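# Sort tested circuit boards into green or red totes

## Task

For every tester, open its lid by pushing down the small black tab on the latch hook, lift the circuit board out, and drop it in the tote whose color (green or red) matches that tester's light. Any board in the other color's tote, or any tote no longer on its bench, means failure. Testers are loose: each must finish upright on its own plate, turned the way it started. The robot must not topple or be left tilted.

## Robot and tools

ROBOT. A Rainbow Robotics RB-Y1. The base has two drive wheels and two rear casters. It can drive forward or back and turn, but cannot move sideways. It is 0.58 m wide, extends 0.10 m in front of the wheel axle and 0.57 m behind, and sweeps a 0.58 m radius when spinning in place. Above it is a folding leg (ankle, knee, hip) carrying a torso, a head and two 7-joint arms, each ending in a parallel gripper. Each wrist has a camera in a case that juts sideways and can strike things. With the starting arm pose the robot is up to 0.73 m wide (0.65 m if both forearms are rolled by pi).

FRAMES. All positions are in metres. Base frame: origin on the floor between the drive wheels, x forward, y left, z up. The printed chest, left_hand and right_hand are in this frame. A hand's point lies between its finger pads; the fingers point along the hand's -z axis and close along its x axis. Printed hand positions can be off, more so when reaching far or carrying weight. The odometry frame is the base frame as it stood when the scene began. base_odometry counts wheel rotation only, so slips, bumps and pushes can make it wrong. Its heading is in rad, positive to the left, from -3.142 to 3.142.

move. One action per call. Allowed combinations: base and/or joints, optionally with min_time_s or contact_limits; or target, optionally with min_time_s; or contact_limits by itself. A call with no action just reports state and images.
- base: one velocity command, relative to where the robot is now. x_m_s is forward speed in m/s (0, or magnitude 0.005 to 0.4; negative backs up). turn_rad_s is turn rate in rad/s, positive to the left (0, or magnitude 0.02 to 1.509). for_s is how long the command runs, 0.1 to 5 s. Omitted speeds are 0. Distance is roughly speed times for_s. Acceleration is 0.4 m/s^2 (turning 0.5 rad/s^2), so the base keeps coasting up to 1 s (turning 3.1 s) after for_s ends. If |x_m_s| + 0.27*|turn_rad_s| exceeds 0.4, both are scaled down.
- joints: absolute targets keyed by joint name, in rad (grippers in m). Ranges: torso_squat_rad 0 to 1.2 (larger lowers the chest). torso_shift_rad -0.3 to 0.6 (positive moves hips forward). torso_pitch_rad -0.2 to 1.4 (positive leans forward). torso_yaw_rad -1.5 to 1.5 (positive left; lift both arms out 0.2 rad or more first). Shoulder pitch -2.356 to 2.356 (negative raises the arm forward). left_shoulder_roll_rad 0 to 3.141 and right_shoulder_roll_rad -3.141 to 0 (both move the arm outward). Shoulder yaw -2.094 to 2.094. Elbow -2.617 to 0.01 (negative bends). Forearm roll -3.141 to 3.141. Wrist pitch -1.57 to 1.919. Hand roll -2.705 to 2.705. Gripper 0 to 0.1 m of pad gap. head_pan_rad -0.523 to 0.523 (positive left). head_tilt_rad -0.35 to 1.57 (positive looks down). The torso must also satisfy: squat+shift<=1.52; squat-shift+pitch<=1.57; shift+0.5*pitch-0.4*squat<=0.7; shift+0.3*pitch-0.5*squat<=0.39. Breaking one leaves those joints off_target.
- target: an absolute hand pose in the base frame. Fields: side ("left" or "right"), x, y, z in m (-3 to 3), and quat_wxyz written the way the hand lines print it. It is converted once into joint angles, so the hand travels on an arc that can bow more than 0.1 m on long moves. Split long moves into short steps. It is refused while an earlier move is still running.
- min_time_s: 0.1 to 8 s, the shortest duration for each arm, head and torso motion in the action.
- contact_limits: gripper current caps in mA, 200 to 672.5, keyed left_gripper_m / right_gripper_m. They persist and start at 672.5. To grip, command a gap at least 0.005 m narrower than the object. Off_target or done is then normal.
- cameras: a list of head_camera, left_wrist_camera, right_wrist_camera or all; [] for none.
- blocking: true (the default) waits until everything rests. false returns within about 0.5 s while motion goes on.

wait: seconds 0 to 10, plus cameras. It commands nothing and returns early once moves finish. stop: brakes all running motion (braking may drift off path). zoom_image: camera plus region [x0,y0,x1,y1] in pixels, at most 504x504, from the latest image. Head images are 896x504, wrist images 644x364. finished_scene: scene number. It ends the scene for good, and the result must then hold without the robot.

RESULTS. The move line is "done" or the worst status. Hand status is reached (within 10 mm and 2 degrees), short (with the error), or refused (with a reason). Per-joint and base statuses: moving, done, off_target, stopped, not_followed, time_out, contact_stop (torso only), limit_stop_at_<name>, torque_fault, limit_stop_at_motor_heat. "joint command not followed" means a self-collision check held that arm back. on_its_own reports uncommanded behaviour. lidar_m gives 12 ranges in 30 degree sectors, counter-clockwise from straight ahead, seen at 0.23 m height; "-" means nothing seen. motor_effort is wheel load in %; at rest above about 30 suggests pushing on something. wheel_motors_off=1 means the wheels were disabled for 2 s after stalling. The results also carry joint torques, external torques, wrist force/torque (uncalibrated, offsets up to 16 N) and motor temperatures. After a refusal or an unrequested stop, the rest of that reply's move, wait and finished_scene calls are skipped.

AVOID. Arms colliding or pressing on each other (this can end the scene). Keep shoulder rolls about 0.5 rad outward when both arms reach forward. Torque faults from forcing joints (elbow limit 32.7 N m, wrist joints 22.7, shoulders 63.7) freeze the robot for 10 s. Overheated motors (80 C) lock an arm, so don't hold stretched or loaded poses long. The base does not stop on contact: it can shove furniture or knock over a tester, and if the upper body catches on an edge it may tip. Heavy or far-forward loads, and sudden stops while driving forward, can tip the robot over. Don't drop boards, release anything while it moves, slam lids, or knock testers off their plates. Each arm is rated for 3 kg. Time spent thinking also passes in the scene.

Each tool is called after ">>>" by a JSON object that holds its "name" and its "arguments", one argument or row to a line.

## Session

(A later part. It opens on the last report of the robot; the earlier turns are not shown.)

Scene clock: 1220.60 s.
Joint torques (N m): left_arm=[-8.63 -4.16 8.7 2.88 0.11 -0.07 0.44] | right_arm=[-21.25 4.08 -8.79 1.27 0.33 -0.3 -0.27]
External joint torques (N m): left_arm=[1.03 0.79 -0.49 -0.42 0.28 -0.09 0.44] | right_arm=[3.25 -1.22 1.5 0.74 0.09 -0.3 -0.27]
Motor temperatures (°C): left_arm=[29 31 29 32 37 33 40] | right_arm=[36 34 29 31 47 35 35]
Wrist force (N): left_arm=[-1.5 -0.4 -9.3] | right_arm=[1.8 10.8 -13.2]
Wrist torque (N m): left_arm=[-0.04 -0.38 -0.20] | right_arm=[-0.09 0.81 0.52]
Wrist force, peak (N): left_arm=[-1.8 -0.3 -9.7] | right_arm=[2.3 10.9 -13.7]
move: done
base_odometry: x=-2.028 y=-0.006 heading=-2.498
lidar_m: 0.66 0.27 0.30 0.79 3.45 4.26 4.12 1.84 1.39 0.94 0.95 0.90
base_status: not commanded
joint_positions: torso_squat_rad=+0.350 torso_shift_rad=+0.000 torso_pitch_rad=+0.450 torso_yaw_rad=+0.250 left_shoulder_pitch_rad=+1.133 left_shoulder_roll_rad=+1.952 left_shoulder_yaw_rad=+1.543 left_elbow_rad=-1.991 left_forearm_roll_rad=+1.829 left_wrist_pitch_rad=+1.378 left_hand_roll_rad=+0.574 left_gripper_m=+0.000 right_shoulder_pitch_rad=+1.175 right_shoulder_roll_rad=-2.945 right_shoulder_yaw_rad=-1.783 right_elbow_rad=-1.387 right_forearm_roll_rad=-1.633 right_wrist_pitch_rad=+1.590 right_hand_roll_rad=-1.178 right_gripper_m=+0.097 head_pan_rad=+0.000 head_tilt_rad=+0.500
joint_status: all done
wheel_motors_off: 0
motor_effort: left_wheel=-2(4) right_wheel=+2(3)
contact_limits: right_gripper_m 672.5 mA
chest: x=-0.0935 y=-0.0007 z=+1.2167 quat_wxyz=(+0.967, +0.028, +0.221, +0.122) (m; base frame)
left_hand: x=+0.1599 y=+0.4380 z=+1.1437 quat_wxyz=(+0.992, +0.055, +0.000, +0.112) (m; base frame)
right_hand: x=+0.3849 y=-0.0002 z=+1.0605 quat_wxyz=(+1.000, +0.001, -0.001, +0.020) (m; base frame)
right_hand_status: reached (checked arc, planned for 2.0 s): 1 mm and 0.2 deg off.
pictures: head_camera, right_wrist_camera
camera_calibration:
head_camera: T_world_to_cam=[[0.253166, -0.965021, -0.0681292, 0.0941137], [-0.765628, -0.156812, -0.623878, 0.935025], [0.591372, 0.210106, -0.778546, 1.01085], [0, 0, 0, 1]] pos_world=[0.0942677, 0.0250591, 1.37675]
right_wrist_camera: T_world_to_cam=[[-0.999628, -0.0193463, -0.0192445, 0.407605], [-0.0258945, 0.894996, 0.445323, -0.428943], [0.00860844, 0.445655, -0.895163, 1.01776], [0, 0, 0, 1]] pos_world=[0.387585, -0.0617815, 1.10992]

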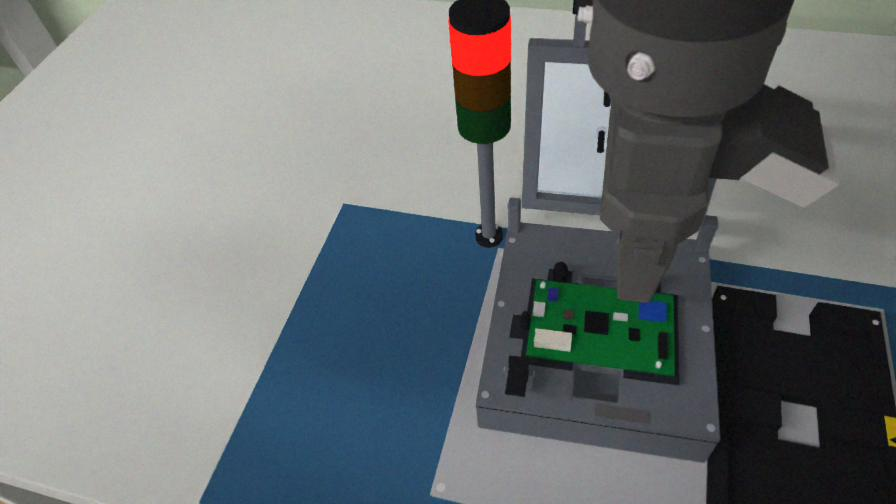

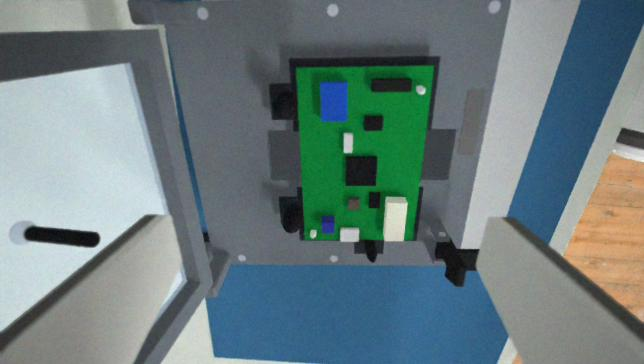

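>>> {"name": "move", "arguments": {
  "target": {"side":"right","x":0.364,"y":0.006,"z":0.99,"quat_wxyz":[0.9998,0,0,0.02]},
  "min_time_s": 3,
  "cameras": ["head_camera","right_wrist_camera"]
}}

>>> {"name": "zoom_image", "arguments": {
  "camera": "head_camera",
  "region": [470, 230, 730, 460]
}}

Scene clock: 1236.80 s.
Joint torques (N m): left_arm=[-8.53 -4.31 8.62 2.88 0.06 -0.06 0.46] | right_arm=[-20.07 3.96 -8.7 -0.52 0.38 -0.34 -0.46]
External joint torques (N m): left_arm=[1.13 0.64 -0.56 -0.41 0.23 -0.08 0.46] | right_arm=[3.89 -1.45 1.82 -0.45 0.15 -0.34 -0.46]
Motor temperatures (°C): left_arm=[29 31 29 32 37 33 40] | right_arm=[36 34 29 31 46 35 35]
Wrist force (N): left_arm=[-1.9 -0.3 -9.1] | right_arm=[2.5 11.0 -13.0]
Wrist torque (N m): left_arm=[-0.04 -0.43 -0.19] | right_arm=[-0.13 0.88 0.53]
Wrist force, peak (N): left_arm=[-1.8 -0.3 -9.8] | right_arm=[2.1 11.0 -13.6]
move: done
base_odometry: x=-2.028 y=-0.006 heading=-2.498
lidar_m: 0.66 0.28 0.31 0.79 3.45 4.28 4.11 1.85 1.39 0.93 0.95 0.90
base_status: not commanded
joint_positions: torso_squat_rad=+0.350 torso_shift_rad=+0.000 torso_pitch_rad=+0.450 torso_yaw_rad=+0.250 left_shoulder_pitch_rad=+1.133 left_shoulder_roll_rad=+1.952 left_shoulder_yaw_rad=+1.543 left_elbow_rad=-1.991 left_forearm_roll_rad=+1.829 left_wrist_pitch_rad=+1.378 left_hand_roll_rad=+0.574 left_gripper_m=+0.000 right_shoulder_pitch_rad=+1.294 right_shoulder_roll_rad=-2.963 right_shoulder_yaw_rad=-1.725 right_elbow_rad=-1.477 right_forearm_roll_rad=-1.543 right_wrist_pitch_rad=+1.457 right_hand_roll_rad=-1.265 right_gripper_m=+0.097 head_pan_rad=+0.000 head_tilt_rad=+0.500
joint_status: all done
wheel_motors_off: 0
motor_effort: left_wheel=-2(4) right_wheel=+1(3)
contact_limits: right_gripper_m 672.5 mA
chest: x=-0.0935 y=-0.0007 z=+1.2167 quat_wxyz=(+0.967, +0.028, +0.221, +0.122) (m; base frame)
left_hand: x=+0.1599 y=+0.4380 z=+1.1437 quat_wxyz=(+0.992, +0.055, +0.000, +0.112) (m; base frame)
right_hand: x=+0.3640 y=+0.0057 z=+0.9909 quat_wxyz=(+1.000, +0.000, +0.000, +0.020) (m; base frame)
right_hand_status: reached (checked arc, planned for 3.0 s): 1 mm and 0.1 deg off.
pictures: head_camera, right_wrist_camera
camera_calibration:
head_camera: T_world_to_cam=[[0.253166, -0.965021, -0.0681291, 0.0941138], [-0.765628, -0.156812, -0.623878, 0.935026], [0.591372, 0.210107, -0.778546, 1.01085], [0, 0, 0, 1]] pos_world=[0.0942678, 0.0250593, 1.37675]
right_wrist_camera: T_world_to_cam=[[-0.99964, -0.0199955, -0.017885, 0.384133], [-0.025864, 0.895362, 0.444587, -0.402991], [0.00712381, 0.444889, -0.895557, 0.953969], [0, 0, 0, 1]] pos_world=[0.366776, -0.0559067, 1.04037]

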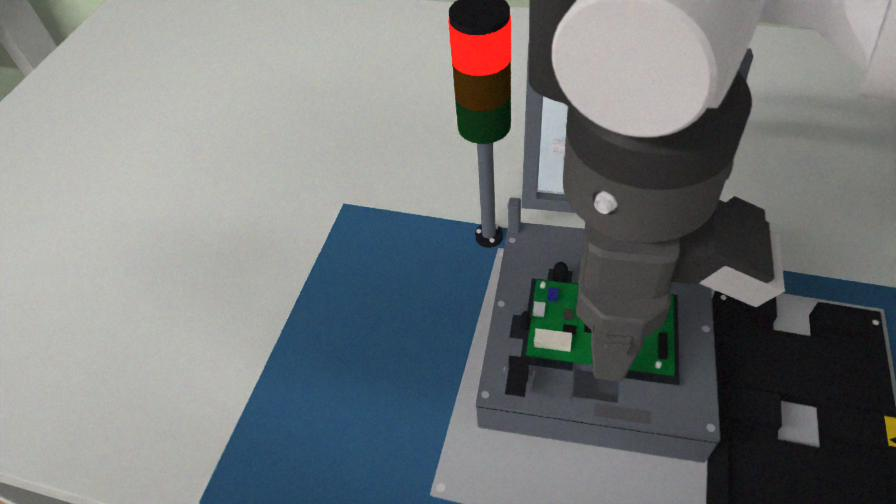

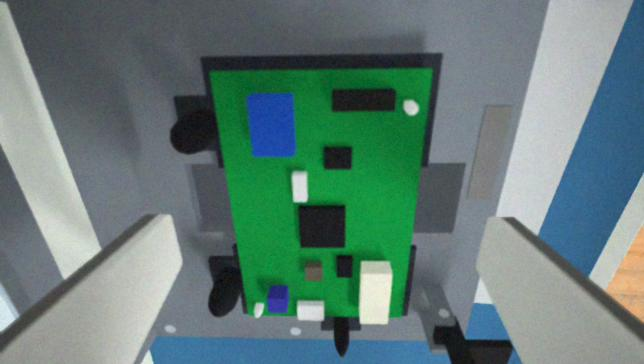

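Scaled by 1.938 from the camera's 896x504 image, which has a finer 1280x720 frame.

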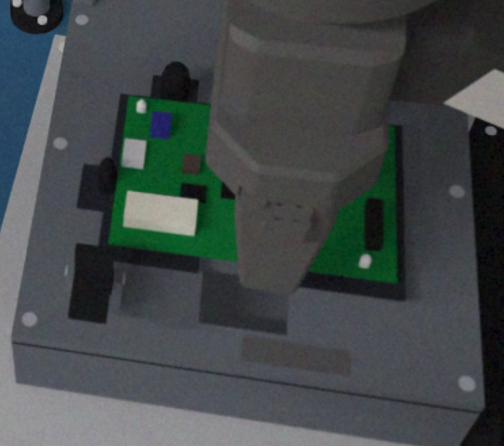

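>>> {"name": "move", "arguments": {
  "target": {"side":"right","x":0.366,"y":0.011,"z":0.968,"quat_wxyz":[0.9998,0,0,0.02]},
  "min_time_s": 2,
  "cameras": ["head_camera","right_wrist_camera"]
}}

>>> {"name": "zoom_image", "arguments": {
  "camera": "head_camera",
  "region": [470, 230, 730, 460]
}}

Scene clock: 1257.07 s.
Joint torques (N m): left_arm=[-8.72 -4.18 8.59 2.92 0.13 -0.02 0.35] | right_arm=[-20.51 4.08 -8.2 0.83 0.36 -0.31 0.26]
External joint torques (N m): left_arm=[0.94 0.77 -0.6 -0.37 0.3 -0.04 0.35] | right_arm=[3.7 -1.35 2.14 1.09 0.13 -0.31 0.26]
Motor temperatures (°C): left_arm=[29 31 29 32 37 33 40] | right_arm=[36 33 29 31 46 35 35]
Wrist force (N): left_arm=[-1.9 -0.3 -9.4] | right_arm=[2.2 10.8 -13.3]
Wrist torque (N m): left_arm=[-0.05 -0.42 -0.19] | right_arm=[-0.09 0.84 0.53]
Wrist force, peak (N): left_arm=[-1.8 -0.5 -9.8] | right_arm=[2.5 11.0 -13.6]
move: done
base_odometry: x=-2.028 y=-0.006 heading=-2.498
lidar_m: 0.67 0.27 0.31 0.79 3.45 4.28 4.11 1.85 1.38 0.94 0.94 0.90
base_status: not commanded
joint_positions: torso_squat_rad=+0.350 torso_shift_rad=+0.000 torso_pitch_rad=+0.450 torso_yaw_rad=+0.250 left_shoulder_pitch_rad=+1.133 left_shoulder_roll_rad=+1.952 left_shoulder_yaw_rad=+1.543 left_elbow_rad=-1.991 left_forearm_roll_rad=+1.829 left_wrist_pitch_rad=+1.378 left_hand_roll_rad=+0.574 left_gripper_m=+0.000 right_shoulder_pitch_rad=+1.327 right_shoulder_roll_rad=-3.002 right_shoulder_yaw_rad=-1.706 right_elbow_rad=-1.428 right_forearm_roll_rad=-1.514 right_wrist_pitch_rad=+1.418 right_hand_roll_rad=-1.252 right_gripper_m=+0.097 head_pan_rad=+0.000 head_tilt_rad=+0.500
joint_status: all done
wheel_motors_off: 0
motor_effort: left_wheel=-3(3) right_wheel=+2(3)
contact_limits: right_gripper_m 672.5 mA
chest: x=-0.0935 y=-0.0007 z=+1.2167 quat_wxyz=(+0.967, +0.028, +0.221, +0.122) (m; base frame)
left_hand: x=+0.1599 y=+0.4380 z=+1.1437 quat_wxyz=(+0.992, +0.055, +0.000, +0.112) (m; base frame)
right_hand: x=+0.3663 y=+0.0110 z=+0.9685 quat_wxyz=(+1.000, +0.000, +0.000, +0.020) (m; base frame)
right_hand_status: reached (checked arc, planned for 2.0 s): 1 mm and 0.1 deg off.
pictures: head_camera, right_wrist_camera
camera_calibration:
head_camera: T_world_to_cam=[[0.253166, -0.965021, -0.0681293, 0.094114], [-0.765628, -0.156812, -0.623878, 0.935025], [0.591372, 0.210107, -0.778546, 1.01085], [0, 0, 0, 1]] pos_world=[0.0942676, 0.0250592, 1.37675]
right_wrist_camera: T_world_to_cam=[[-0.999652, -0.0194069, -0.0178686, 0.386116], [-0.02533, 0.895344, 0.444655, -0.398049], [0.00736915, 0.444953, -0.895524, 0.931399], [0, 0, 0, 1]] pos_world=[0.369036, -0.0505445, 1.01798]

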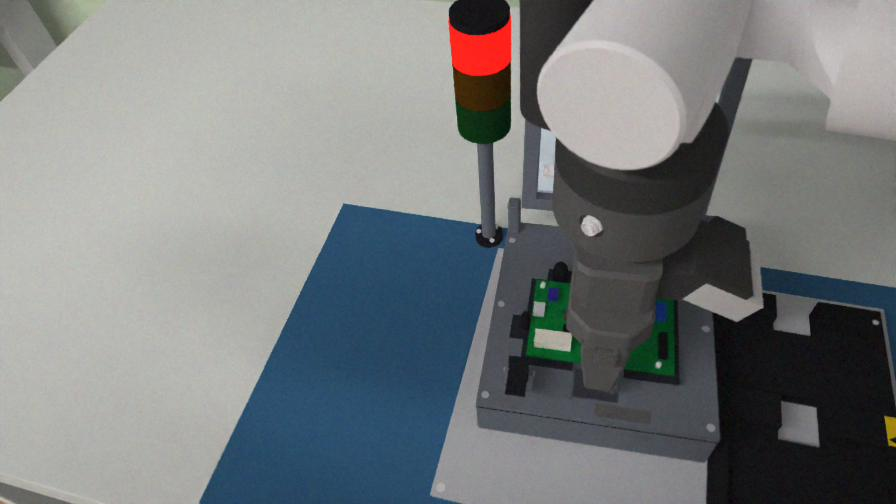

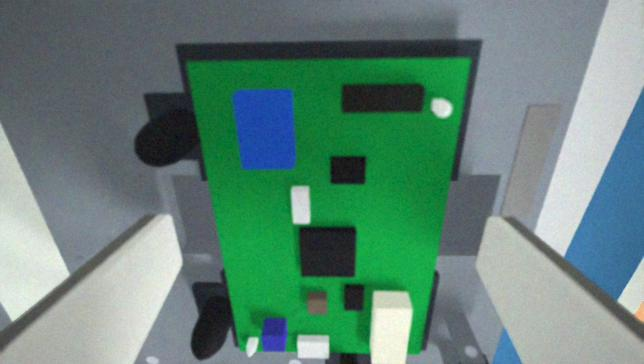

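Scaled by 1.938 from the camera's 896x504 image, which has a finer 1280x720 frame.

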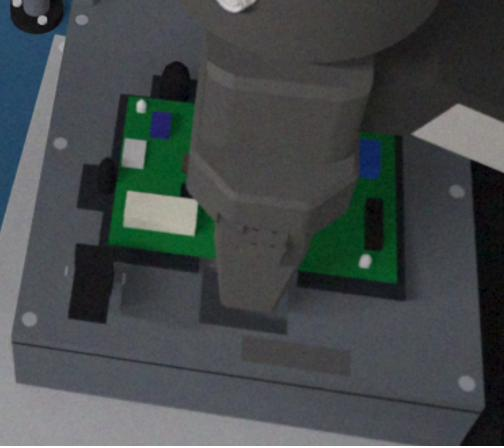

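>>> {"name": "move", "arguments": {
  "target": {"side":"right","x":0.366,"y":0.0125,"z":0.952,"quat_wxyz":[0.9998,0,0,0.02]},
  "min_time_s": 2,
  "cameras": []
}}

>>> {"name": "move", "arguments": {
  "target": {"side":"right","x":0.366,"y":0.0125,"z":0.939,"quat_wxyz":[0.9998,0,0,0.02]},
  "min_time_s": 2.5,
  "cameras": ["right_wrist_camera"]
}}

>>> {"name": "zoom_image", "arguments": {
  "camera": "right_wrist_camera",
  "region": [140, 80, 540, 364]
}}

Scene clock: 1265.70 s.
Joint torques (N m): left_arm=[-8.61 -4.39 8.6 2.85 0.04 -0.13 0.4] | right_arm=[-20.67 3.98 -8.42 0.57 0.42 -0.34 0.28]
External joint torques (N m): left_arm=[1.04 0.57 -0.59 -0.44 0.21 -0.15 0.4] | right_arm=[3.57 -1.45 1.81 0.96 0.19 -0.34 0.28]
Motor temperatures (°C): left_arm=[29 31 29 32 37 33 40] | right_arm=[36 33 29 31 46 35 35]
Wrist force (N): left_arm=[-1.8 -0.2 -9.1] | right_arm=[2.1 10.7 -13.0]
Wrist torque (N m): left_arm=[-0.05 -0.42 -0.19] | right_arm=[-0.07 0.86 0.54]
Wrist force, peak (N): left_arm=[-1.7 -0.4 -9.7] | right_arm=[2.6 11.0 -13.6]
move: done
base_odometry: x=-2.028 y=-0.006 heading=-2.498
lidar_m: 0.67 0.28 0.31 0.78 3.45 4.27 4.10 1.85 1.38 0.94 0.95 0.89
base_status: not commanded
joint_positions: torso_squat_rad=+0.350 torso_shift_rad=+0.000 torso_pitch_rad=+0.450 torso_yaw_rad=+0.250 left_shoulder_pitch_rad=+1.133 left_shoulder_roll_rad=+1.952 left_shoulder_yaw_rad=+1.543 left_elbow_rad=-1.991 left_forearm_roll_rad=+1.829 left_wrist_pitch_rad=+1.378 left_hand_roll_rad=+0.574 left_gripper_m=+0.000 right_shoulder_pitch_rad=+1.352 right_shoulder_roll_rad=-3.018 right_shoulder_yaw_rad=-1.693 right_elbow_rad=-1.410 right_forearm_roll_rad=-1.495 right_wrist_pitch_rad=+1.390 right_hand_roll_rad=-1.249 right_gripper_m=+0.097 head_pan_rad=+0.000 head_tilt_rad=+0.500
joint_status: all done
wheel_motors_off: 0
motor_effort: left_wheel=-3(4) right_wheel=+0(3)
contact_limits: right_gripper_m 672.5 mA
chest: x=-0.0935 y=-0.0007 z=+1.2167 quat_wxyz=(+0.967, +0.028, +0.221, +0.122) (m; base frame)
left_hand: x=+0.1599 y=+0.4380 z=+1.1437 quat_wxyz=(+0.992, +0.055, +0.000, +0.112) (m; base frame)
right_hand: x=+0.3657 y=+0.0121 z=+0.9530 quat_wxyz=(+1.000, +0.000, +0.000, +0.020) (m; base frame)
right_hand_status: reached (checked arc, planned for 2.0 s): 1 mm and 0.1 deg off.
pictures: none
No camera images: "cameras" was empty.

Scene clock: 1268.53 s.
Joint torques (N m): left_arm=[-8.47 -4.32 8.68 2.85 0.15 -0.13 0.38] | right_arm=[-19.05 3.36 -7.64 0.18 -0.06 -0.14 0.34]
External joint torques (N m): left_arm=[1.19 0.63 -0.51 -0.45 0.32 -0.15 0.38] | right_arm=[5.2 -2.07 2.47 0.65 -0.29 -0.14 0.34]
Motor temperatures (°C): left_arm=[29 31 29 32 37 33 40] | right_arm=[36 33 29 31 46 35 35]
Wrist force (N): left_arm=[-2.0 -0.4 -9.3] | right_arm=[4.3 11.1 -11.9]
Wrist torque (N m): left_arm=[-0.04 -0.41 -0.20] | right_arm=[-0.12 0.86 0.58]
Wrist force, peak (N): left_arm=[-1.9 -0.5 -9.6] | right_arm=[3.4 11.0 -13.4]
move: done
base_odometry: x=-2.028 y=-0.006 heading=-2.498
lidar_m: 0.66 0.28 0.30 0.79 3.45 4.27 4.11 1.85 1.38 0.94 0.95 0.90
base_status: not commanded
joint_positions: torso_squat_rad=+0.350 torso_shift_rad=+0.000 torso_pitch_rad=+0.450 torso_yaw_rad=+0.250 left_shoulder_pitch_rad=+1.133 left_shoulder_roll_rad=+1.952 left_shoulder_yaw_rad=+1.543 left_elbow_rad=-1.991 left_forearm_roll_rad=+1.829 left_wrist_pitch_rad=+1.378 left_hand_roll_rad=+0.574 left_gripper_m=+0.000 right_shoulder_pitch_rad=+1.373 right_shoulder_roll_rad=-3.031 right_shoulder_yaw_rad=-1.682 right_elbow_rad=-1.392 right_forearm_roll_rad=-1.479 right_wrist_pitch_rad=+1.366 right_hand_roll_rad=-1.243 right_gripper_m=+0.097 head_pan_rad=+0.000 head_tilt_rad=+0.500
joint_status: all done
wheel_motors_off: 0
motor_effort: left_wheel=-2(4) right_wheel=+1(2)
contact_limits: right_gripper_m 672.5 mA
chest: x=-0.0935 y=-0.0007 z=+1.2167 quat_wxyz=(+0.967, +0.028, +0.221, +0.122) (m; base frame)
left_hand: x=+0.1599 y=+0.4380 z=+1.1437 quat_wxyz=(+0.992, +0.055, +0.000, +0.112) (m; base frame)
right_hand: x=+0.3661 y=+0.0123 z=+0.9401 quat_wxyz=(+1.000, +0.000, -0.001, +0.020) (m; base frame)
right_hand_status: reached (checked arc, planned for 2.5 s): 1 mm and 0.1 deg off.
pictures: right_wrist_camera
camera_calibration:
right_wrist_camera: T_world_to_cam=[[-0.999638, -0.0195185, -0.0185263, 0.386075], [-0.0257232, 0.895302, 0.444717, -0.386425], [0.00790641, 0.445033, -0.895479, 0.905191], [0, 0, 0, 1]] pos_world=[0.368838, -0.0493373, 0.989582]

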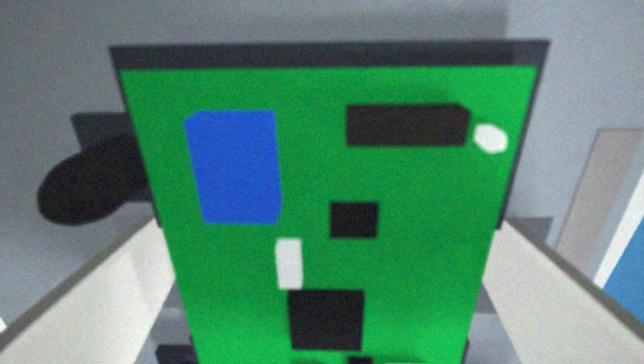

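Scaled by 1.260 from the camera's 644x364 image, which has a finer 1265x715 frame.

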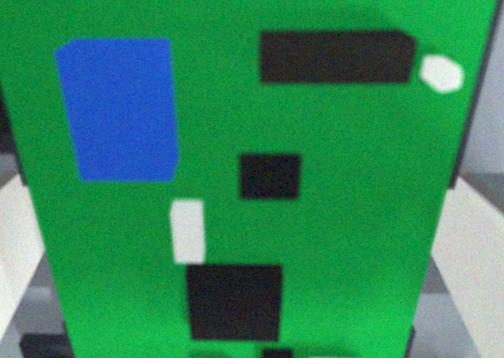

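>>> {"name": "move", "arguments": {
  "joints": {"right_gripper_m":0.03},
  "cameras": []
}}

>>> {"name": "move", "arguments": {
  "target": {"side":"right","x":0.3665,"y":0.0125,"z":0.948,"quat_wxyz":[0.9998,0,0,0.02]},
  "min_time_s": 4,
  "cameras": ["head_camera"]
}}

>>> {"name": "zoom_image", "arguments": {
  "camera": "head_camera",
  "region": [470, 230, 730, 460]
}}

Scene clock: 1280.10 s.
Joint torques (N m): left_arm=[-8.57 -4.32 8.54 2.84 0.11 -0.17 0.41] | right_arm=[-20.44 3.93 -8.13 -0.84 -0.88 0.32 0.18]
External joint torques (N m): left_arm=[1.09 0.63 -0.64 -0.45 0.28 -0.19 0.41] | right_arm=[3.81 -1.5 1.98 -0.36 -1.11 0.32 0.18]
Motor temperatures (°C): left_arm=[29 31 29 32 37 33 40] | right_arm=[36 33 29 31 46 35 35]
Wrist force (N): left_arm=[-1.9 -0.5 -9.3] | right_arm=[8.0 11.5 -13.2]
Wrist torque (N m): left_arm=[-0.02 -0.43 -0.21] | right_arm=[-0.08 0.82 0.70]
Wrist force, peak (N): left_arm=[-1.8 -0.3 -9.7] | right_arm=[8.6 11.8 -15.0]
move: off_target
base_odometry: x=-2.028 y=-0.006 heading=-2.498
lidar_m: 0.66 0.27 0.31 0.79 3.45 4.28 4.12 1.85 1.38 0.93 0.95 0.90
base_status: not commanded
joint_positions: torso_squat_rad=+0.350 torso_shift_rad=+0.000 torso_pitch_rad=+0.450 torso_yaw_rad=+0.250 left_shoulder_pitch_rad=+1.133 left_shoulder_roll_rad=+1.952 left_shoulder_yaw_rad=+1.543 left_elbow_rad=-1.991 left_forearm_roll_rad=+1.829 left_wrist_pitch_rad=+1.378 left_hand_roll_rad=+0.574 left_gripper_m=+0.000 right_shoulder_pitch_rad=+1.374 right_shoulder_roll_rad=-3.031 right_shoulder_yaw_rad=-1.682 right_elbow_rad=-1.391 right_forearm_roll_rad=-1.479 right_wrist_pitch_rad=+1.366 right_hand_roll_rad=-1.243 right_gripper_m=+0.070 head_pan_rad=+0.000 head_tilt_rad=+0.500
joint_status: right_gripper_m off_target (ended at +0.070, target +0.030)
wheel_motors_off: 0
motor_effort: left_wheel=-3(4) right_wheel=+0(3)
contact_limits: right_gripper_m 672.5 mA
chest: x=-0.0935 y=-0.0007 z=+1.2167 quat_wxyz=(+0.967, +0.028, +0.221, +0.122) (m; base frame)
left_hand: x=+0.1599 y=+0.4380 z=+1.1437 quat_wxyz=(+0.992, +0.055, +0.000, +0.112) (m; base frame)
right_hand: x=+0.3661 y=+0.0122 z=+0.9399 quat_wxyz=(+1.000, +0.000, -0.001, +0.020) (m; base frame)
pictures: none
No camera images: "cameras" was empty.

Scene clock: 1284.43 s.
Joint torques (N m): left_arm=[-8.46 -4.16 8.56 2.88 0.08 -0.05 0.41] | right_arm=[-23.93 7.91 -10.67 -0.84 -0.4 0.29 0.33]
External joint torques (N m): left_arm=[1.19 0.79 -0.63 -0.42 0.25 -0.07 0.41] | right_arm=[0.35 2.48 -0.51 -0.43 -0.63 0.29 0.33]
Motor temperatures (°C): left_arm=[29 31 29 32 37 33 40] | right_arm=[36 33 29 31 46 35 35]
Wrist force (N): left_arm=[-1.8 -0.3 -9.2] | right_arm=[2.3 10.7 -13.7]
Wrist torque (N m): left_arm=[-0.04 -0.42 -0.20] | right_arm=[-0.06 0.85 0.53]
Wrist force, peak (N): left_arm=[-1.9 -0.3 -9.8] | right_arm=[10.8 12.9 -19.7]
move: done
base_odometry: x=-2.028 y=-0.006 heading=-2.498
lidar_m: 0.67 0.27 0.32 0.79 3.45 4.27 4.11 1.85 1.38 0.95 0.95 0.90
base_status: not commanded
joint_positions: torso_squat_rad=+0.350 torso_shift_rad=+0.000 torso_pitch_rad=+0.450 torso_yaw_rad=+0.250 left_shoulder_pitch_rad=+1.133 left_shoulder_roll_rad=+1.952 left_shoulder_yaw_rad=+1.543 left_elbow_rad=-1.991 left_forearm_roll_rad=+1.829 left_wrist_pitch_rad=+1.378 left_hand_roll_rad=+0.574 left_gripper_m=+0.000 right_shoulder_pitch_rad=+1.360 right_shoulder_roll_rad=-3.027 right_shoulder_yaw_rad=-1.689 right_elbow_rad=-1.396 right_forearm_roll_rad=-1.490 right_wrist_pitch_rad=+1.381 right_hand_roll_rad=-1.243 right_gripper_m=+0.070 head_pan_rad=+0.000 head_tilt_rad=+0.500
joint_status: all done
wheel_motors_off: 0
motor_effort: left_wheel=-3(4) right_wheel=+2(3)
contact_limits: right_gripper_m 672.5 mA
chest: x=-0.0934 y=-0.0007 z=+1.2167 quat_wxyz=(+0.967, +0.028, +0.221, +0.122) (m; base frame)
left_hand: x=+0.1599 y=+0.4380 z=+1.1436 quat_wxyz=(+0.992, +0.055, +0.000, +0.112) (m; base frame)
right_hand: x=+0.3665 y=+0.0126 z=+0.9477 quat_wxyz=(+1.000, +0.000, +0.000, +0.020) (m; base frame)
right_hand_status: reached (checked arc, planned for 4.0 s): 0 mm and 0.0 deg off.
pictures: head_camera
camera_calibration:
head_camera: T_world_to_cam=[[0.253161, -0.96502, -0.0681653, 0.0941331], [-0.765712, -0.156814, -0.623775, 0.934954], [0.591266, 0.21011, -0.778626, 1.01087], [0, 0, 0, 1]] pos_world=[0.0943811, 0.0250598, 1.37671]

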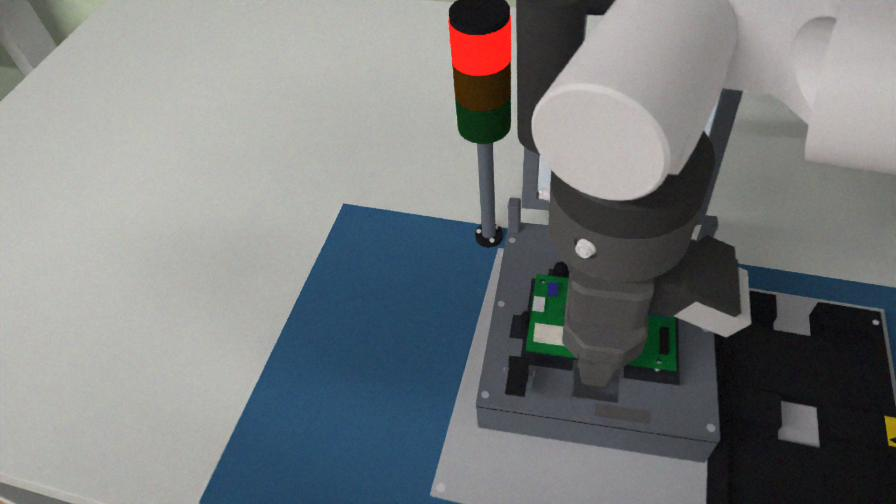

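Scaled by 1.938 from the camera's 896x504 image, which has a finer 1280x720 frame.

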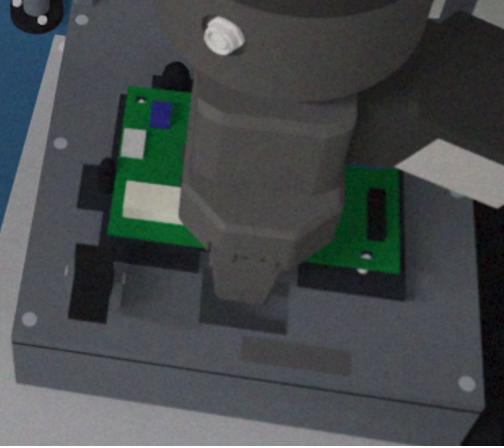

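>>> {"name": "move", "arguments": {
  "target": {"side":"right","x":0.3668,"y":0.0125,"z":0.960,"quat_wxyz":[0.9998,0,0,0.02]},
  "min_time_s": 3,
  "cameras": []
}}

>>> {"name": "move", "arguments": {
  "target": {"side":"right","x":0.364,"y":0.012,"z":1.0,"quat_wxyz":[0.9998,0,0,0.02]},
  "min_time_s": 2.5,
  "cameras": []
}}

>>> {"name": "move", "arguments": {
  "target": {"side":"right","x":0.35,"y":0.0,"z":1.11,"quat_wxyz":[0.9998,0,0,0.02]},
  "min_time_s": 3,
  "cameras": ["head_camera"]
}}

>>> {"name": "move", "arguments": {
  "target": {"side":"right","x":0.29,"y":-0.2,"z":1.15,"quat_wxyz":[1,0,0,0]},
  "min_time_s": 2.5,
  "cameras": []
}}

>>> {"name": "move", "arguments": {
  "joints": {"torso_yaw_rad":0,"head_tilt_rad":0.7},
  "min_time_s": 2.5,
  "cameras": ["head_camera"]
}}

Scene clock: 1296.23 s.
Joint torques (N m): left_arm=[-8.46 -4.35 8.51 2.81 0.07 -0.12 0.39] | right_arm=[-24.05 7.6 -11.08 -0.69 -0.29 0.16 -0.35]
External joint torques (N m): left_arm=[1.2 0.61 -0.68 -0.49 0.24 -0.14 0.39] | right_arm=[0.24 2.18 -0.84 -0.37 -0.52 0.16 -0.35]
Motor temperatures (°C): left_arm=[29 31 29 32 37 33 40] | right_arm=[36 33 29 31 46 35 35]
Wrist force (N): left_arm=[-1.9 -0.3 -9.4] | right_arm=[2.4 10.9 -13.6]
Wrist torque (N m): left_arm=[-0.04 -0.43 -0.21] | right_arm=[-0.09 0.87 0.55]
Wrist force, peak (N): left_arm=[-1.9 -0.3 -9.7] | right_arm=[2.2 11.0 -14.2]
move: done
base_odometry: x=-2.028 y=-0.006 heading=-2.498
lidar_m: 0.66 0.27 0.31 0.79 3.45 4.27 4.11 1.85 1.37 0.94 0.95 0.90
base_status: not commanded
joint_positions: torso_squat_rad=+0.350 torso_shift_rad=+0.000 torso_pitch_rad=+0.450 torso_yaw_rad=+0.250 left_shoulder_pitch_rad=+1.133 left_shoulder_roll_rad=+1.952 left_shoulder_yaw_rad=+1.543 left_elbow_rad=-1.991 left_forearm_roll_rad=+1.829 left_wrist_pitch_rad=+1.378 left_hand_roll_rad=+0.574 left_gripper_m=+0.000 right_shoulder_pitch_rad=+1.341 right_shoulder_roll_rad=-3.016 right_shoulder_yaw_rad=-1.699 right_elbow_rad=-1.409 right_forearm_roll_rad=-1.504 right_wrist_pitch_rad=+1.403 right_hand_roll_rad=-1.246 right_gripper_m=+0.070 head_pan_rad=+0.000 head_tilt_rad=+0.500
joint_status: all done
wheel_motors_off: 0
motor_effort: left_wheel=-1(4) right_wheel=+2(3)
contact_limits: right_gripper_m 672.5 mA
chest: x=-0.0934 y=-0.0007 z=+1.2167 quat_wxyz=(+0.967, +0.028, +0.221, +0.122) (m; base frame)
left_hand: x=+0.1599 y=+0.4380 z=+1.1436 quat_wxyz=(+0.992, +0.055, +0.000, +0.112) (m; base frame)
right_hand: x=+0.3668 y=+0.0127 z=+0.9596 quat_wxyz=(+1.000, +0.000, +0.000, +0.020) (m; base frame)
right_hand_status: reached (checked arc, planned for 3.0 s): 0 mm and 0.0 deg off.
pictures: none
No camera images: "cameras" was empty.

Scene clock: 1299.07 s.
Joint torques (N m): left_arm=[-8.61 -4.37 8.61 2.86 0.07 -0.1 0.38] | right_arm=[-23.79 7.64 -11.15 -0.46 -0.41 0.24 -0.39]
External joint torques (N m): left_arm=[1.04 0.58 -0.58 -0.43 0.24 -0.12 0.38] | right_arm=[0.34 2.29 -0.65 -0.46 -0.64 0.24 -0.39]
Motor temperatures (°C): left_arm=[29 31 29 32 37 33 40] | right_arm=[36 34 29 31 46 35 35]
Wrist force (N): left_arm=[-1.7 -0.3 -9.6] | right_arm=[2.3 11.1 -13.7]
Wrist torque (N m): left_arm=[-0.05 -0.40 -0.20] | right_arm=[-0.11 0.87 0.54]
Wrist force, peak (N): left_arm=[-1.8 -0.1 -9.7] | right_arm=[2.4 11.0 -13.9]
move: done
base_odometry: x=-2.028 y=-0.006 heading=-2.498
lidar_m: 0.67 0.28 0.31 0.79 3.44 4.27 4.11 1.85 1.38 0.94 0.95 0.90
base_status: not commanded
joint_positions: torso_squat_rad=+0.350 torso_shift_rad=+0.000 torso_pitch_rad=+0.450 torso_yaw_rad=+0.250 left_shoulder_pitch_rad=+1.133 left_shoulder_roll_rad=+1.952 left_shoulder_yaw_rad=+1.543 left_elbow_rad=-1.991 left_forearm_roll_rad=+1.829 left_wrist_pitch_rad=+1.378 left_hand_roll_rad=+0.574 left_gripper_m=+0.000 right_shoulder_pitch_rad=+1.275 right_shoulder_roll_rad=-2.981 right_shoulder_yaw_rad=-1.733 right_elbow_rad=-1.460 right_forearm_roll_rad=-1.555 right_wrist_pitch_rad=+1.477 right_hand_roll_rad=-1.267 right_gripper_m=+0.070 head_pan_rad=+0.000 head_tilt_rad=+0.500
joint_status: all done
wheel_motors_off: 0
motor_effort: left_wheel=-3(4) right_wheel=+1(3)
contact_limits: right_gripper_m 672.5 mA
chest: x=-0.0934 y=-0.0007 z=+1.2167 quat_wxyz=(+0.967, +0.028, +0.221, +0.122) (m; base frame)
left_hand: x=+0.1599 y=+0.4380 z=+1.1436 quat_wxyz=(+0.992, +0.055, +0.000, +0.112) (m; base frame)
right_hand: x=+0.3640 y=+0.0121 z=+0.9999 quat_wxyz=(+1.000, +0.000, +0.000, +0.020) (m; base frame)
right_hand_status: reached (checked arc, planned for 2.5 s): 0 mm and 0.0 deg off.
pictures: none
No camera images: "cameras" was empty.

Scene clock: 1302.40 s.
Joint torques (N m): left_arm=[-8.31 -4.41 8.76 2.95 0.12 -0.11 0.42] | right_arm=[-23.05 6.75 -11.23 0.47 -0.3 0.14 -0.41]
External joint torques (N m): left_arm=[1.35 0.54 -0.43 -0.34 0.29 -0.13 0.42] | right_arm=[0.08 1.98 -0.72 -0.61 -0.52 0.14 -0.41]
Motor temperatures (°C): left_arm=[29 31 29 32 37 33 40] | right_arm=[36 34 29 31 46 35 35]
Wrist force (N): left_arm=[-1.5 0.0 -9.4] | right_arm=[1.8 10.7 -13.8]
Wrist torque (N m): left_arm=[-0.09 -0.39 -0.20] | right_arm=[-0.08 0.81 0.53]
Wrist force, peak (N): left_arm=[-1.6 -0.1 -9.8] | right_arm=[2.5 11.1 -13.9]
move: done
base_odometry: x=-2.028 y=-0.006 heading=-2.498
lidar_m: 0.67 0.28 0.31 0.79 3.45 4.26 4.11 1.86 1.38 0.94 0.95 0.90
base_status: not commanded
joint_positions: torso_squat_rad=+0.350 torso_shift_rad=+0.000 torso_pitch_rad=+0.450 torso_yaw_rad=+0.250 left_shoulder_pitch_rad=+1.133 left_shoulder_roll_rad=+1.952 left_shoulder_yaw_rad=+1.543 left_elbow_rad=-1.991 left_forearm_roll_rad=+1.829 left_wrist_pitch_rad=+1.378 left_hand_roll_rad=+0.574 left_gripper_m=+0.000 right_shoulder_pitch_rad=+1.093 right_shoulder_roll_rad=-2.892 right_shoulder_yaw_rad=-1.833 right_elbow_rad=-1.540 right_forearm_roll_rad=-1.712 right_wrist_pitch_rad=+1.682 right_hand_roll_rad=-1.306 right_gripper_m=+0.070 head_pan_rad=+0.000 head_tilt_rad=+0.500
joint_status: all done
wheel_motors_off: 0
motor_effort: left_wheel=-2(4) right_wheel=+1(4)
contact_limits: right_gripper_m 672.5 mA
chest: x=-0.0934 y=-0.0007 z=+1.2167 quat_wxyz=(+0.967, +0.028, +0.221, +0.122) (m; base frame)
left_hand: x=+0.1599 y=+0.4380 z=+1.1436 quat_wxyz=(+0.992, +0.055, +0.000, +0.112) (m; base frame)
right_hand: x=+0.3500 y=+0.0001 z=+1.1099 quat_wxyz=(+1.000, +0.000, +0.000, +0.020) (m; base frame)
right_hand_status: reached (checked arc, planned for 3.0 s): 0 mm and 0.0 deg off.
pictures: head_camera
camera_calibration:
head_camera: T_world_to_cam=[[0.253161, -0.96502, -0.068165, 0.0941329], [-0.765711, -0.156814, -0.623775, 0.934954], [0.591266, 0.21011, -0.778626, 1.01087], [0, 0, 0, 1]] pos_world=[0.0943808, 0.0250598, 1.37671]

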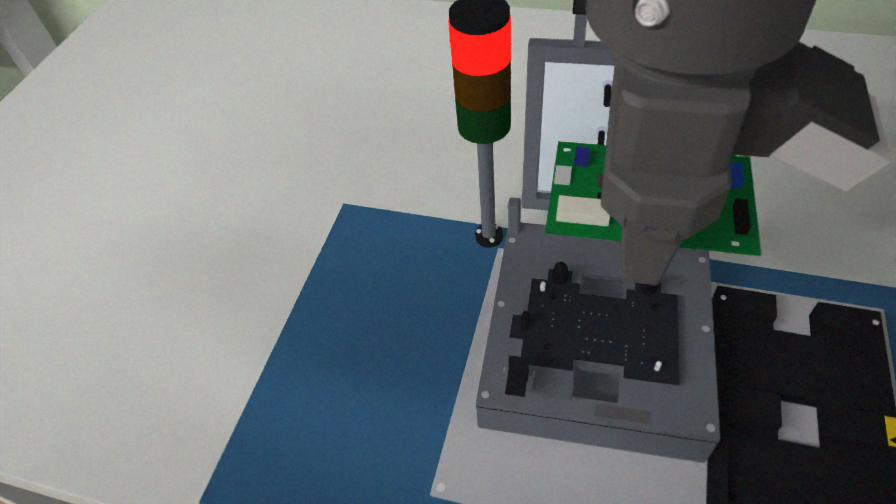

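Scene clock: 1305.23 s.
Joint torques (N m): left_arm=[-8.56 -4.23 8.58 2.89 0.06 -0.08 0.4] | right_arm=[-10.01 4.31 -10.25 2.01 -0.22 0.11 0.32]
External joint torques (N m): left_arm=[1.1 0.72 -0.6 -0.41 0.23 -0.1 0.4] | right_arm=[2.78 1.54 -0.61 -0.62 -0.46 0.11 0.32]
Motor temperatures (°C): left_arm=[29 31 29 32 37 33 40] | right_arm=[36 34 29 31 46 35 35]
Wrist force (N): left_arm=[-1.7 -0.5 -9.2] | right_arm=[2.0 10.8 -13.8]
Wrist torque (N m): left_arm=[-0.01 -0.40 -0.20] | right_arm=[-0.09 0.82 0.54]
Wrist force, peak (N): left_arm=[-1.7 -0.3 -9.7] | right_arm=[2.3 11.1 -14.1]
move: done
base_odometry: x=-2.028 y=-0.006 heading=-2.498
lidar_m: 0.65 0.28 0.31 0.79 3.45 4.27 4.10 1.85 1.38 0.94 0.95 0.90
base_status: not commanded
joint_positions: torso_squat_rad=+0.350 torso_shift_rad=+0.000 torso_pitch_rad=+0.450 torso_yaw_rad=+0.250 left_shoulder_pitch_rad=+1.133 left_shoulder_roll_rad=+1.952 left_shoulder_yaw_rad=+1.543 left_elbow_rad=-1.991 left_forearm_roll_rad=+1.829 left_wrist_pitch_rad=+1.378 left_hand_roll_rad=+0.574 left_gripper_m=+0.000 right_shoulder_pitch_rad=+1.132 right_shoulder_roll_rad=-2.136 right_shoulder_yaw_rad=-1.932 right_elbow_rad=-2.088 right_forearm_roll_rad=-1.903 right_wrist_pitch_rad=+1.732 right_hand_roll_rad=-1.171 right_gripper_m=+0.070 head_pan_rad=+0.000 head_tilt_rad=+0.500
joint_status: all done
wheel_motors_off: 0
motor_effort: left_wheel=-2(4) right_wheel=+2(3)
contact_limits: right_gripper_m 672.5 mA
chest: x=-0.0935 y=-0.0007 z=+1.2167 quat_wxyz=(+0.967, +0.028, +0.221, +0.122) (m; base frame)
left_hand: x=+0.1599 y=+0.4380 z=+1.1436 quat_wxyz=(+0.992, +0.055, +0.000, +0.112) (m; base frame)
right_hand: x=+0.2901 y=-0.1999 z=+1.1501 quat_wxyz=(+1.000, +0.000, +0.000, +0.000) (m; base frame)
right_hand_status: reached (checked arc, planned for 2.5 s): 0 mm and 0.0 deg off.
pictures: none
No camera images: "cameras" was empty.

Scene clock: 1308.03 s.
Joint torques (N m): left_arm=[-9.05 -3.18 9.03 2.11 0.17 -0.22 0.34] | right_arm=[-9.85 5.71 -10.08 2.48 -0.12 0.25 0.32]
External joint torques (N m): left_arm=[1.03 0.65 -0.57 -0.33 0.16 -0.14 0.34] | right_arm=[2.64 1.22 -0.63 -0.71 -0.47 0.06 0.32]
Motor temperatures (°C): left_arm=[29 31 29 32 37 33 40] | right_arm=[36 34 29 31 46 35 35]
Wrist force (N): left_arm=[-1.2 0.2 -9.5] | right_arm=[1.9 11.6 -13.8]
Wrist torque (N m): left_arm=[-0.06 -0.36 -0.22] | right_arm=[-0.11 0.82 0.53]
Wrist force, peak (N): left_arm=[-1.5 0.7 -9.6] | right_arm=[1.8 11.8 -14.0]
move: done
base_odometry: x=-2.028 y=-0.006 heading=-2.498
lidar_m: 0.66 0.28 0.31 0.79 3.46 4.27 4.11 1.85 1.39 0.94 0.95 0.90
base_status: not commanded
joint_positions: torso_squat_rad=+0.350 torso_shift_rad=+0.000 torso_pitch_rad=+0.450 torso_yaw_rad=+0.000 left_shoulder_pitch_rad=+1.133 left_shoulder_roll_rad=+1.952 left_shoulder_yaw_rad=+1.543 left_elbow_rad=-1.991 left_forearm_roll_rad=+1.829 left_wrist_pitch_rad=+1.378 left_hand_roll_rad=+0.574 left_gripper_m=+0.000 right_shoulder_pitch_rad=+1.132 right_shoulder_roll_rad=-2.136 right_shoulder_yaw_rad=-1.932 right_elbow_rad=-2.088 right_forearm_roll_rad=-1.903 right_wrist_pitch_rad=+1.733 right_hand_roll_rad=-1.171 right_gripper_m=+0.070 head_pan_rad=+0.000 head_tilt_rad=+0.700
joint_status: all done
wheel_motors_off: 0
motor_effort: left_wheel=-3(4) right_wheel=+2(3)
contact_limits: right_gripper_m 672.5 mA
chest: x=-0.0935 y=-0.0007 z=+1.2167 quat_wxyz=(+0.975, +0.000, +0.223, +0.000) (m; base frame)
left_hand: x=+0.2504 y=+0.3601 z=+1.0999 quat_wxyz=(+1.000, +0.000, +0.000, +0.000) (m; base frame)
right_hand: x=+0.2352 y=-0.2863 z=+1.1765 quat_wxyz=(+0.992, -0.054, +0.000, -0.112) (m; base frame)
pictures: head_camera
camera_calibration:
head_camera: T_world_to_cam=[[0.038303, -0.99875, 0.0321277, -0.0475874], [-0.89498, -0.0485883, -0.443453, 0.686037], [0.444459, -0.0117681, -0.895722, 1.17563], [0, 0, 0, 1]] pos_world=[0.0932906, -0.000359471, 1.3588]

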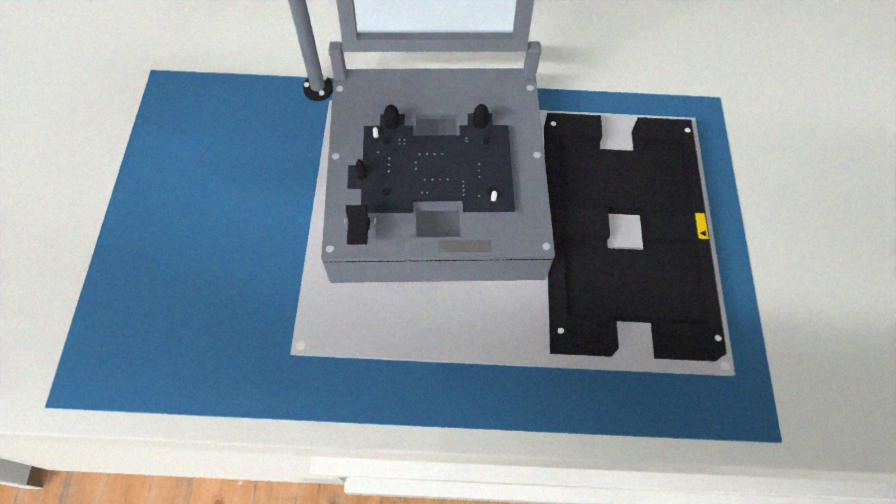

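>>> {"name": "move", "arguments": {
  "base": {"x_m_s":-0.25,"for_s":2.6},
  "joints": {"head_tilt_rad":0.5},
  "cameras": []
}}

>>> {"name": "move", "arguments": {
  "base": {"turn_rad_s":0.5,"for_s":4.68},
  "cameras": ["head_camera"]
}}

Scene clock: 1335.00 s.
Joint torques (N m): left_arm=[-9.14 -3.27 9.03 2.02 0.2 -0.21 0.42] | right_arm=[-10.74 5.4 -9.5 2.88 -0.03 0.07 0.28]
External joint torques (N m): left_arm=[0.94 0.55 -0.58 -0.42 0.18 -0.13 0.42] | right_arm=[1.74 0.91 -0.05 -0.31 -0.37 -0.12 0.28]
Motor temperatures (°C): left_arm=[29 31 29 32 37 33 40] | right_arm=[35 33 29 31 46 35 35]
Wrist force (N): left_arm=[-1.5 0.3 -9.4] | right_arm=[1.6 11.6 -13.8]
Wrist torque (N m): left_arm=[-0.08 -0.39 -0.21] | right_arm=[-0.12 0.78 0.54]
Wrist force, peak (N): left_arm=[-1.6 0.5 -9.7] | right_arm=[2.1 12.0 -14.1]
move: done
base_odometry: x=-1.508 y=+0.384 heading=-2.498
lidar_m: 0.88 0.90 1.48 3.31 3.47 3.54 3.46 1.81 1.36 1.32 1.24 1.36
base_status: done (sent for 2.6 of 2.6 s)
joint_positions: torso_squat_rad=+0.350 torso_shift_rad=+0.000 torso_pitch_rad=+0.450 torso_yaw_rad=+0.000 left_shoulder_pitch_rad=+1.133 left_shoulder_roll_rad=+1.952 left_shoulder_yaw_rad=+1.543 left_elbow_rad=-1.991 left_forearm_roll_rad=+1.829 left_wrist_pitch_rad=+1.378 left_hand_roll_rad=+0.574 left_gripper_m=+0.000 right_shoulder_pitch_rad=+1.132 right_shoulder_roll_rad=-2.136 right_shoulder_yaw_rad=-1.932 right_elbow_rad=-2.088 right_forearm_roll_rad=-1.903 right_wrist_pitch_rad=+1.733 right_hand_roll_rad=-1.171 right_gripper_m=+0.070 head_pan_rad=+0.000 head_tilt_rad=+0.500
joint_status: all done
wheel_motors_off: 0
motor_effort: left_wheel=-2(22) right_wheel=+4(23)
contact_limits: right_gripper_m 672.5 mA
chest: x=-0.0935 y=-0.0007 z=+1.2167 quat_wxyz=(+0.975, +0.000, +0.223, +0.000) (m; base frame)
left_hand: x=+0.2503 y=+0.3601 z=+1.0999 quat_wxyz=(+1.000, +0.000, +0.000, +0.000) (m; base frame)
right_hand: x=+0.2351 y=-0.2864 z=+1.1765 quat_wxyz=(+0.992, -0.054, +0.000, -0.112) (m; base frame)
pictures: none
No camera images: "cameras" was empty.

Scene clock: 1340.97 s.
Joint torques (N m): left_arm=[-9.06 -3.36 8.88 2.08 0.25 -0.23 0.4] | right_arm=[-10.29 5.04 -9.63 2.98 -0.11 0.11 0.29]
External joint torques (N m): left_arm=[1.02 0.47 -0.72 -0.36 0.23 -0.16 0.4] | right_arm=[2.2 0.55 -0.18 -0.2 -0.45 -0.09 0.29]
Motor temperatures (°C): left_arm=[29 31 29 32 37 33 40] | right_arm=[35 33 29 31 46 35 35]
Wrist force (N): left_arm=[-1.5 0.7 -9.0] | right_arm=[1.9 11.4 -13.6]
Wrist torque (N m): left_arm=[-0.11 -0.37 -0.21] | right_arm=[-0.11 0.83 0.54]
Wrist force, peak (N): left_arm=[-1.6 0.5 -9.7] | right_arm=[2.1 12.0 -14.0]
move: done
base_odometry: x=-1.508 y=+0.384 heading=-0.165
lidar_m: 3.86 3.53 2.62 1.52 1.32 1.31 1.24 1.53 0.89 1.00 2.50 3.32
base_status: done (sent for 4.67 of 4.67 s)
joint_positions: torso_squat_rad=+0.350 torso_shift_rad=+0.000 torso_pitch_rad=+0.450 torso_yaw_rad=+0.000 left_shoulder_pitch_rad=+1.133 left_shoulder_roll_rad=+1.952 left_shoulder_yaw_rad=+1.543 left_elbow_rad=-1.991 left_forearm_roll_rad=+1.829 left_wrist_pitch_rad=+1.378 left_hand_roll_rad=+0.574 left_gripper_m=+0.000 right_shoulder_pitch_rad=+1.132 right_shoulder_roll_rad=-2.136 right_shoulder_yaw_rad=-1.932 right_elbow_rad=-2.088 right_forearm_roll_rad=-1.903 right_wrist_pitch_rad=+1.733 right_hand_roll_rad=-1.171 right_gripper_m=+0.070 head_pan_rad=+0.000 head_tilt_rad=+0.500
joint_status: not commanded
wheel_motors_off: 0
motor_effort: left_wheel=+1(23) right_wheel=+3(24)
contact_limits: right_gripper_m 672.5 mA
chest: x=-0.0935 y=-0.0007 z=+1.2167 quat_wxyz=(+0.975, +0.000, +0.223, +0.000) (m; base frame)
left_hand: x=+0.2503 y=+0.3601 z=+1.0999 quat_wxyz=(+1.000, +0.000, +0.000, +0.000) (m; base frame)
right_hand: x=+0.2351 y=-0.2864 z=+1.1765 quat_wxyz=(+0.992, -0.054, +0.000, -0.112) (m; base frame)
pictures: head_camera
camera_calibration:
head_camera: T_world_to_cam=[[0.0309508, -0.998755, 0.0391226, -0.0571819], [-0.789066, -0.048441, -0.612395, 0.918965], [0.613528, -0.0119162, -0.789583, 1.02617], [0, 0, 0, 1]] pos_world=[0.0973126, -0.000367112, 1.37525]

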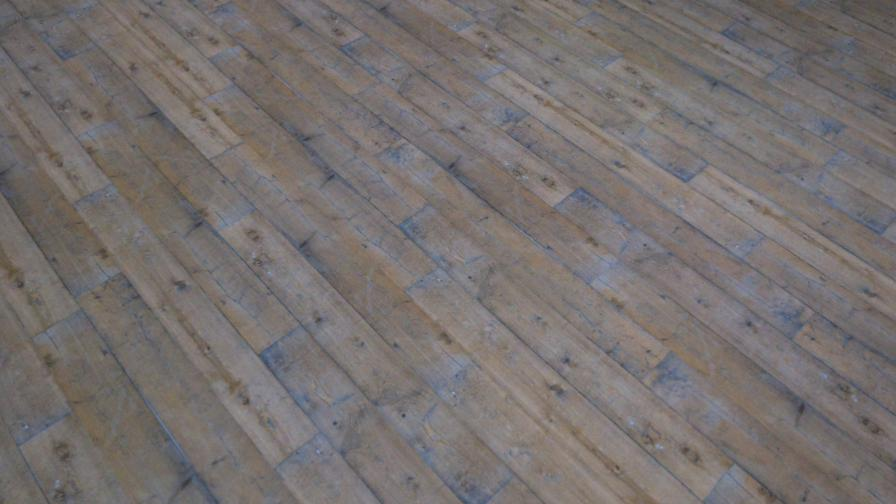

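>>> {"name": "move", "arguments": {
  "base": {"x_m_s":0.35,"for_s":4.4},
  "cameras": []
}}

>>> {"name": "move", "arguments": {
  "base": {"x_m_s":0.35,"for_s":4.4},
  "cameras": []
}}

>>> {"name": "move", "arguments": {
  "base": {"turn_rad_s":0.4,"for_s":2.02},
  "cameras": []
}}

Scene clock: 1352.73 s.
Joint torques (N m): left_arm=[-9.07 -3.29 8.81 2 0.28 -0.21 0.41] | right_arm=[-10.59 5.01 -9.47 2.88 -0.06 0.18 0.34]
External joint torques (N m): left_arm=[1.01 0.54 -0.79 -0.44 0.26 -0.13 0.41] | right_arm=[1.9 0.53 -0.02 -0.31 -0.4 -0.01 0.34]
Motor temperatures (°C): left_arm=[29 31 29 32 37 33 40] | right_arm=[35 33 29 31 46 35 35]
Wrist force (N): left_arm=[-1.5 0.5 -9.7] | right_arm=[2.1 11.6 -13.7]
Wrist torque (N m): left_arm=[-0.10 -0.38 -0.21] | right_arm=[-0.12 0.84 0.54]
Wrist force, peak (N): left_arm=[-1.5 0.5 -9.7] | right_arm=[2.2 12.0 -14.2]
move: done
base_odometry: x=+0.011 y=+0.131 heading=-0.165
lidar_m: 2.59 2.35 2.35 2.73 2.39 2.40 2.77 1.93 1.98 2.37 2.23 2.23
base_status: done (sent for 4.4 of 4.4 s)
joint_positions: torso_squat_rad=+0.350 torso_shift_rad=+0.000 torso_pitch_rad=+0.450 torso_yaw_rad=+0.000 left_shoulder_pitch_rad=+1.133 left_shoulder_roll_rad=+1.952 left_shoulder_yaw_rad=+1.543 left_elbow_rad=-1.991 left_forearm_roll_rad=+1.829 left_wrist_pitch_rad=+1.378 left_hand_roll_rad=+0.574 left_gripper_m=+0.000 right_shoulder_pitch_rad=+1.132 right_shoulder_roll_rad=-2.136 right_shoulder_yaw_rad=-1.932 right_elbow_rad=-2.088 right_forearm_roll_rad=-1.903 right_wrist_pitch_rad=+1.733 right_hand_roll_rad=-1.171 right_gripper_m=+0.070 head_pan_rad=+0.000 head_tilt_rad=+0.500
joint_status: not commanded
wheel_motors_off: 0
motor_effort: left_wheel=+0(27) right_wheel=-2(29)
contact_limits: right_gripper_m 672.5 mA
chest: x=-0.0935 y=-0.0007 z=+1.2167 quat_wxyz=(+0.975, +0.000, +0.223, +0.000) (m; base frame)
left_hand: x=+0.2504 y=+0.3601 z=+1.0999 quat_wxyz=(+1.000, +0.000, +0.000, +0.000) (m; base frame)
right_hand: x=+0.2352 y=-0.2864 z=+1.1765 quat_wxyz=(+0.992, -0.054, +0.000, -0.112) (m; base frame)
pictures: none
No camera images: "cameras" was empty.

Scene clock: 1358.50 s.
Joint torques (N m): left_arm=[-8.99 -3.26 8.83 2.05 0.22 -0.13 0.36] | right_arm=[-10.64 5.06 -9.4 2.97 0.01 0.19 0.29]
External joint torques (N m): left_arm=[1.09 0.57 -0.77 -0.39 0.2 -0.05 0.36] | right_arm=[1.84 0.57 0.05 -0.22 -0.33 -0.01 0.29]
Motor temperatures (°C): left_arm=[29 31 29 32 37 33 40] | right_arm=[35 33 29 31 46 35 35]
Wrist force (N): left_arm=[-1.4 0.4 -9.4] | right_arm=[1.7 11.5 -14.0]
Wrist torque (N m): left_arm=[-0.10 -0.38 -0.22] | right_arm=[-0.12 0.79 0.53]
Wrist force, peak (N): left_arm=[-1.6 0.5 -9.7] | right_arm=[2.2 12.0 -14.1]
move: done
base_odometry: x=+1.530 y=-0.122 heading=-0.165
lidar_m: 1.34 1.60 1.33 1.50 2.78 3.49 3.53 3.22 2.30 1.32 1.15 1.15
base_status: done (sent for 4.4 of 4.4 s)
joint_positions: torso_squat_rad=+0.350 torso_shift_rad=+0.000 torso_pitch_rad=+0.450 torso_yaw_rad=+0.000 left_shoulder_pitch_rad=+1.133 left_shoulder_roll_rad=+1.952 left_shoulder_yaw_rad=+1.543 left_elbow_rad=-1.991 left_forearm_roll_rad=+1.829 left_wrist_pitch_rad=+1.378 left_hand_roll_rad=+0.574 left_gripper_m=+0.000 right_shoulder_pitch_rad=+1.132 right_shoulder_roll_rad=-2.136 right_shoulder_yaw_rad=-1.932 right_elbow_rad=-2.088 right_forearm_roll_rad=-1.903 right_wrist_pitch_rad=+1.733 right_hand_roll_rad=-1.171 right_gripper_m=+0.070 head_pan_rad=+0.000 head_tilt_rad=+0.500
joint_status: not commanded
wheel_motors_off: 0
motor_effort: left_wheel=+0(25) right_wheel=-2(19)
contact_limits: right_gripper_m 672.5 mA
chest: x=-0.0935 y=-0.0007 z=+1.2167 quat_wxyz=(+0.975, +0.000, +0.223, +0.000) (m; base frame)
left_hand: x=+0.2504 y=+0.3601 z=+1.0999 quat_wxyz=(+1.000, +0.000, +0.000, +0.000) (m; base frame)
right_hand: x=+0.2352 y=-0.2864 z=+1.1765 quat_wxyz=(+0.992, -0.054, +0.000, -0.112) (m; base frame)
pictures: none
No camera images: "cameras" was empty.

Scene clock: 1361.63 s.
Joint torques (N m): left_arm=[-8.95 -3.39 8.91 2.12 0.3 -0.19 0.45] | right_arm=[-10.7 5.05 -9.41 2.99 -0.03 0.15 0.37]
External joint torques (N m): left_arm=[1.13 0.44 -0.69 -0.32 0.28 -0.12 0.45] | right_arm=[1.79 0.56 0.04 -0.19 -0.37 -0.05 0.37]
Motor temperatures (°C): left_arm=[29 31 29 32 37 33 40] | right_arm=[35 33 29 31 46 35 35]
Wrist force (N): left_arm=[-1.6 0.1 -9.1] | right_arm=[2.0 11.4 -13.7]
Wrist torque (N m): left_arm=[-0.06 -0.39 -0.22] | right_arm=[-0.11 0.84 0.53]
Wrist force, peak (N): left_arm=[-1.7 0.5 -9.7] | right_arm=[2.0 11.7 -14.1]
move: done
base_odometry: x=+1.530 y=-0.122 heading=+0.648
lidar_m: 1.34 1.35 1.83 3.45 3.64 3.22 3.11 1.60 1.19 1.16 1.21 1.45
base_status: done (sent for 2.03 of 2.03 s)
joint_positions: torso_squat_rad=+0.350 torso_shift_rad=+0.000 torso_pitch_rad=+0.450 torso_yaw_rad=+0.000 left_shoulder_pitch_rad=+1.133 left_shoulder_roll_rad=+1.952 left_shoulder_yaw_rad=+1.543 left_elbow_rad=-1.991 left_forearm_roll_rad=+1.829 left_wrist_pitch_rad=+1.378 left_hand_roll_rad=+0.574 left_gripper_m=+0.000 right_shoulder_pitch_rad=+1.132 right_shoulder_roll_rad=-2.136 right_shoulder_yaw_rad=-1.932 right_elbow_rad=-2.088 right_forearm_roll_rad=-1.903 right_wrist_pitch_rad=+1.733 right_hand_roll_rad=-1.171 right_gripper_m=+0.070 head_pan_rad=+0.000 head_tilt_rad=+0.500
joint_status: not commanded
wheel_motors_off: 0
motor_effort: left_wheel=+0(27) right_wheel=+1(25)
contact_limits: right_gripper_m 672.5 mA
chest: x=-0.0935 y=-0.0007 z=+1.2167 quat_wxyz=(+0.975, +0.000, +0.223, +0.000) (m; base frame)
left_hand: x=+0.2504 y=+0.3601 z=+1.0999 quat_wxyz=(+1.000, +0.000, +0.000, +0.000) (m; base frame)
right_hand: x=+0.2351 y=-0.2864 z=+1.1765 quat_wxyz=(+0.992, -0.054, +0.000, -0.112) (m; base frame)
pictures: none
No camera images: "cameras" was empty.


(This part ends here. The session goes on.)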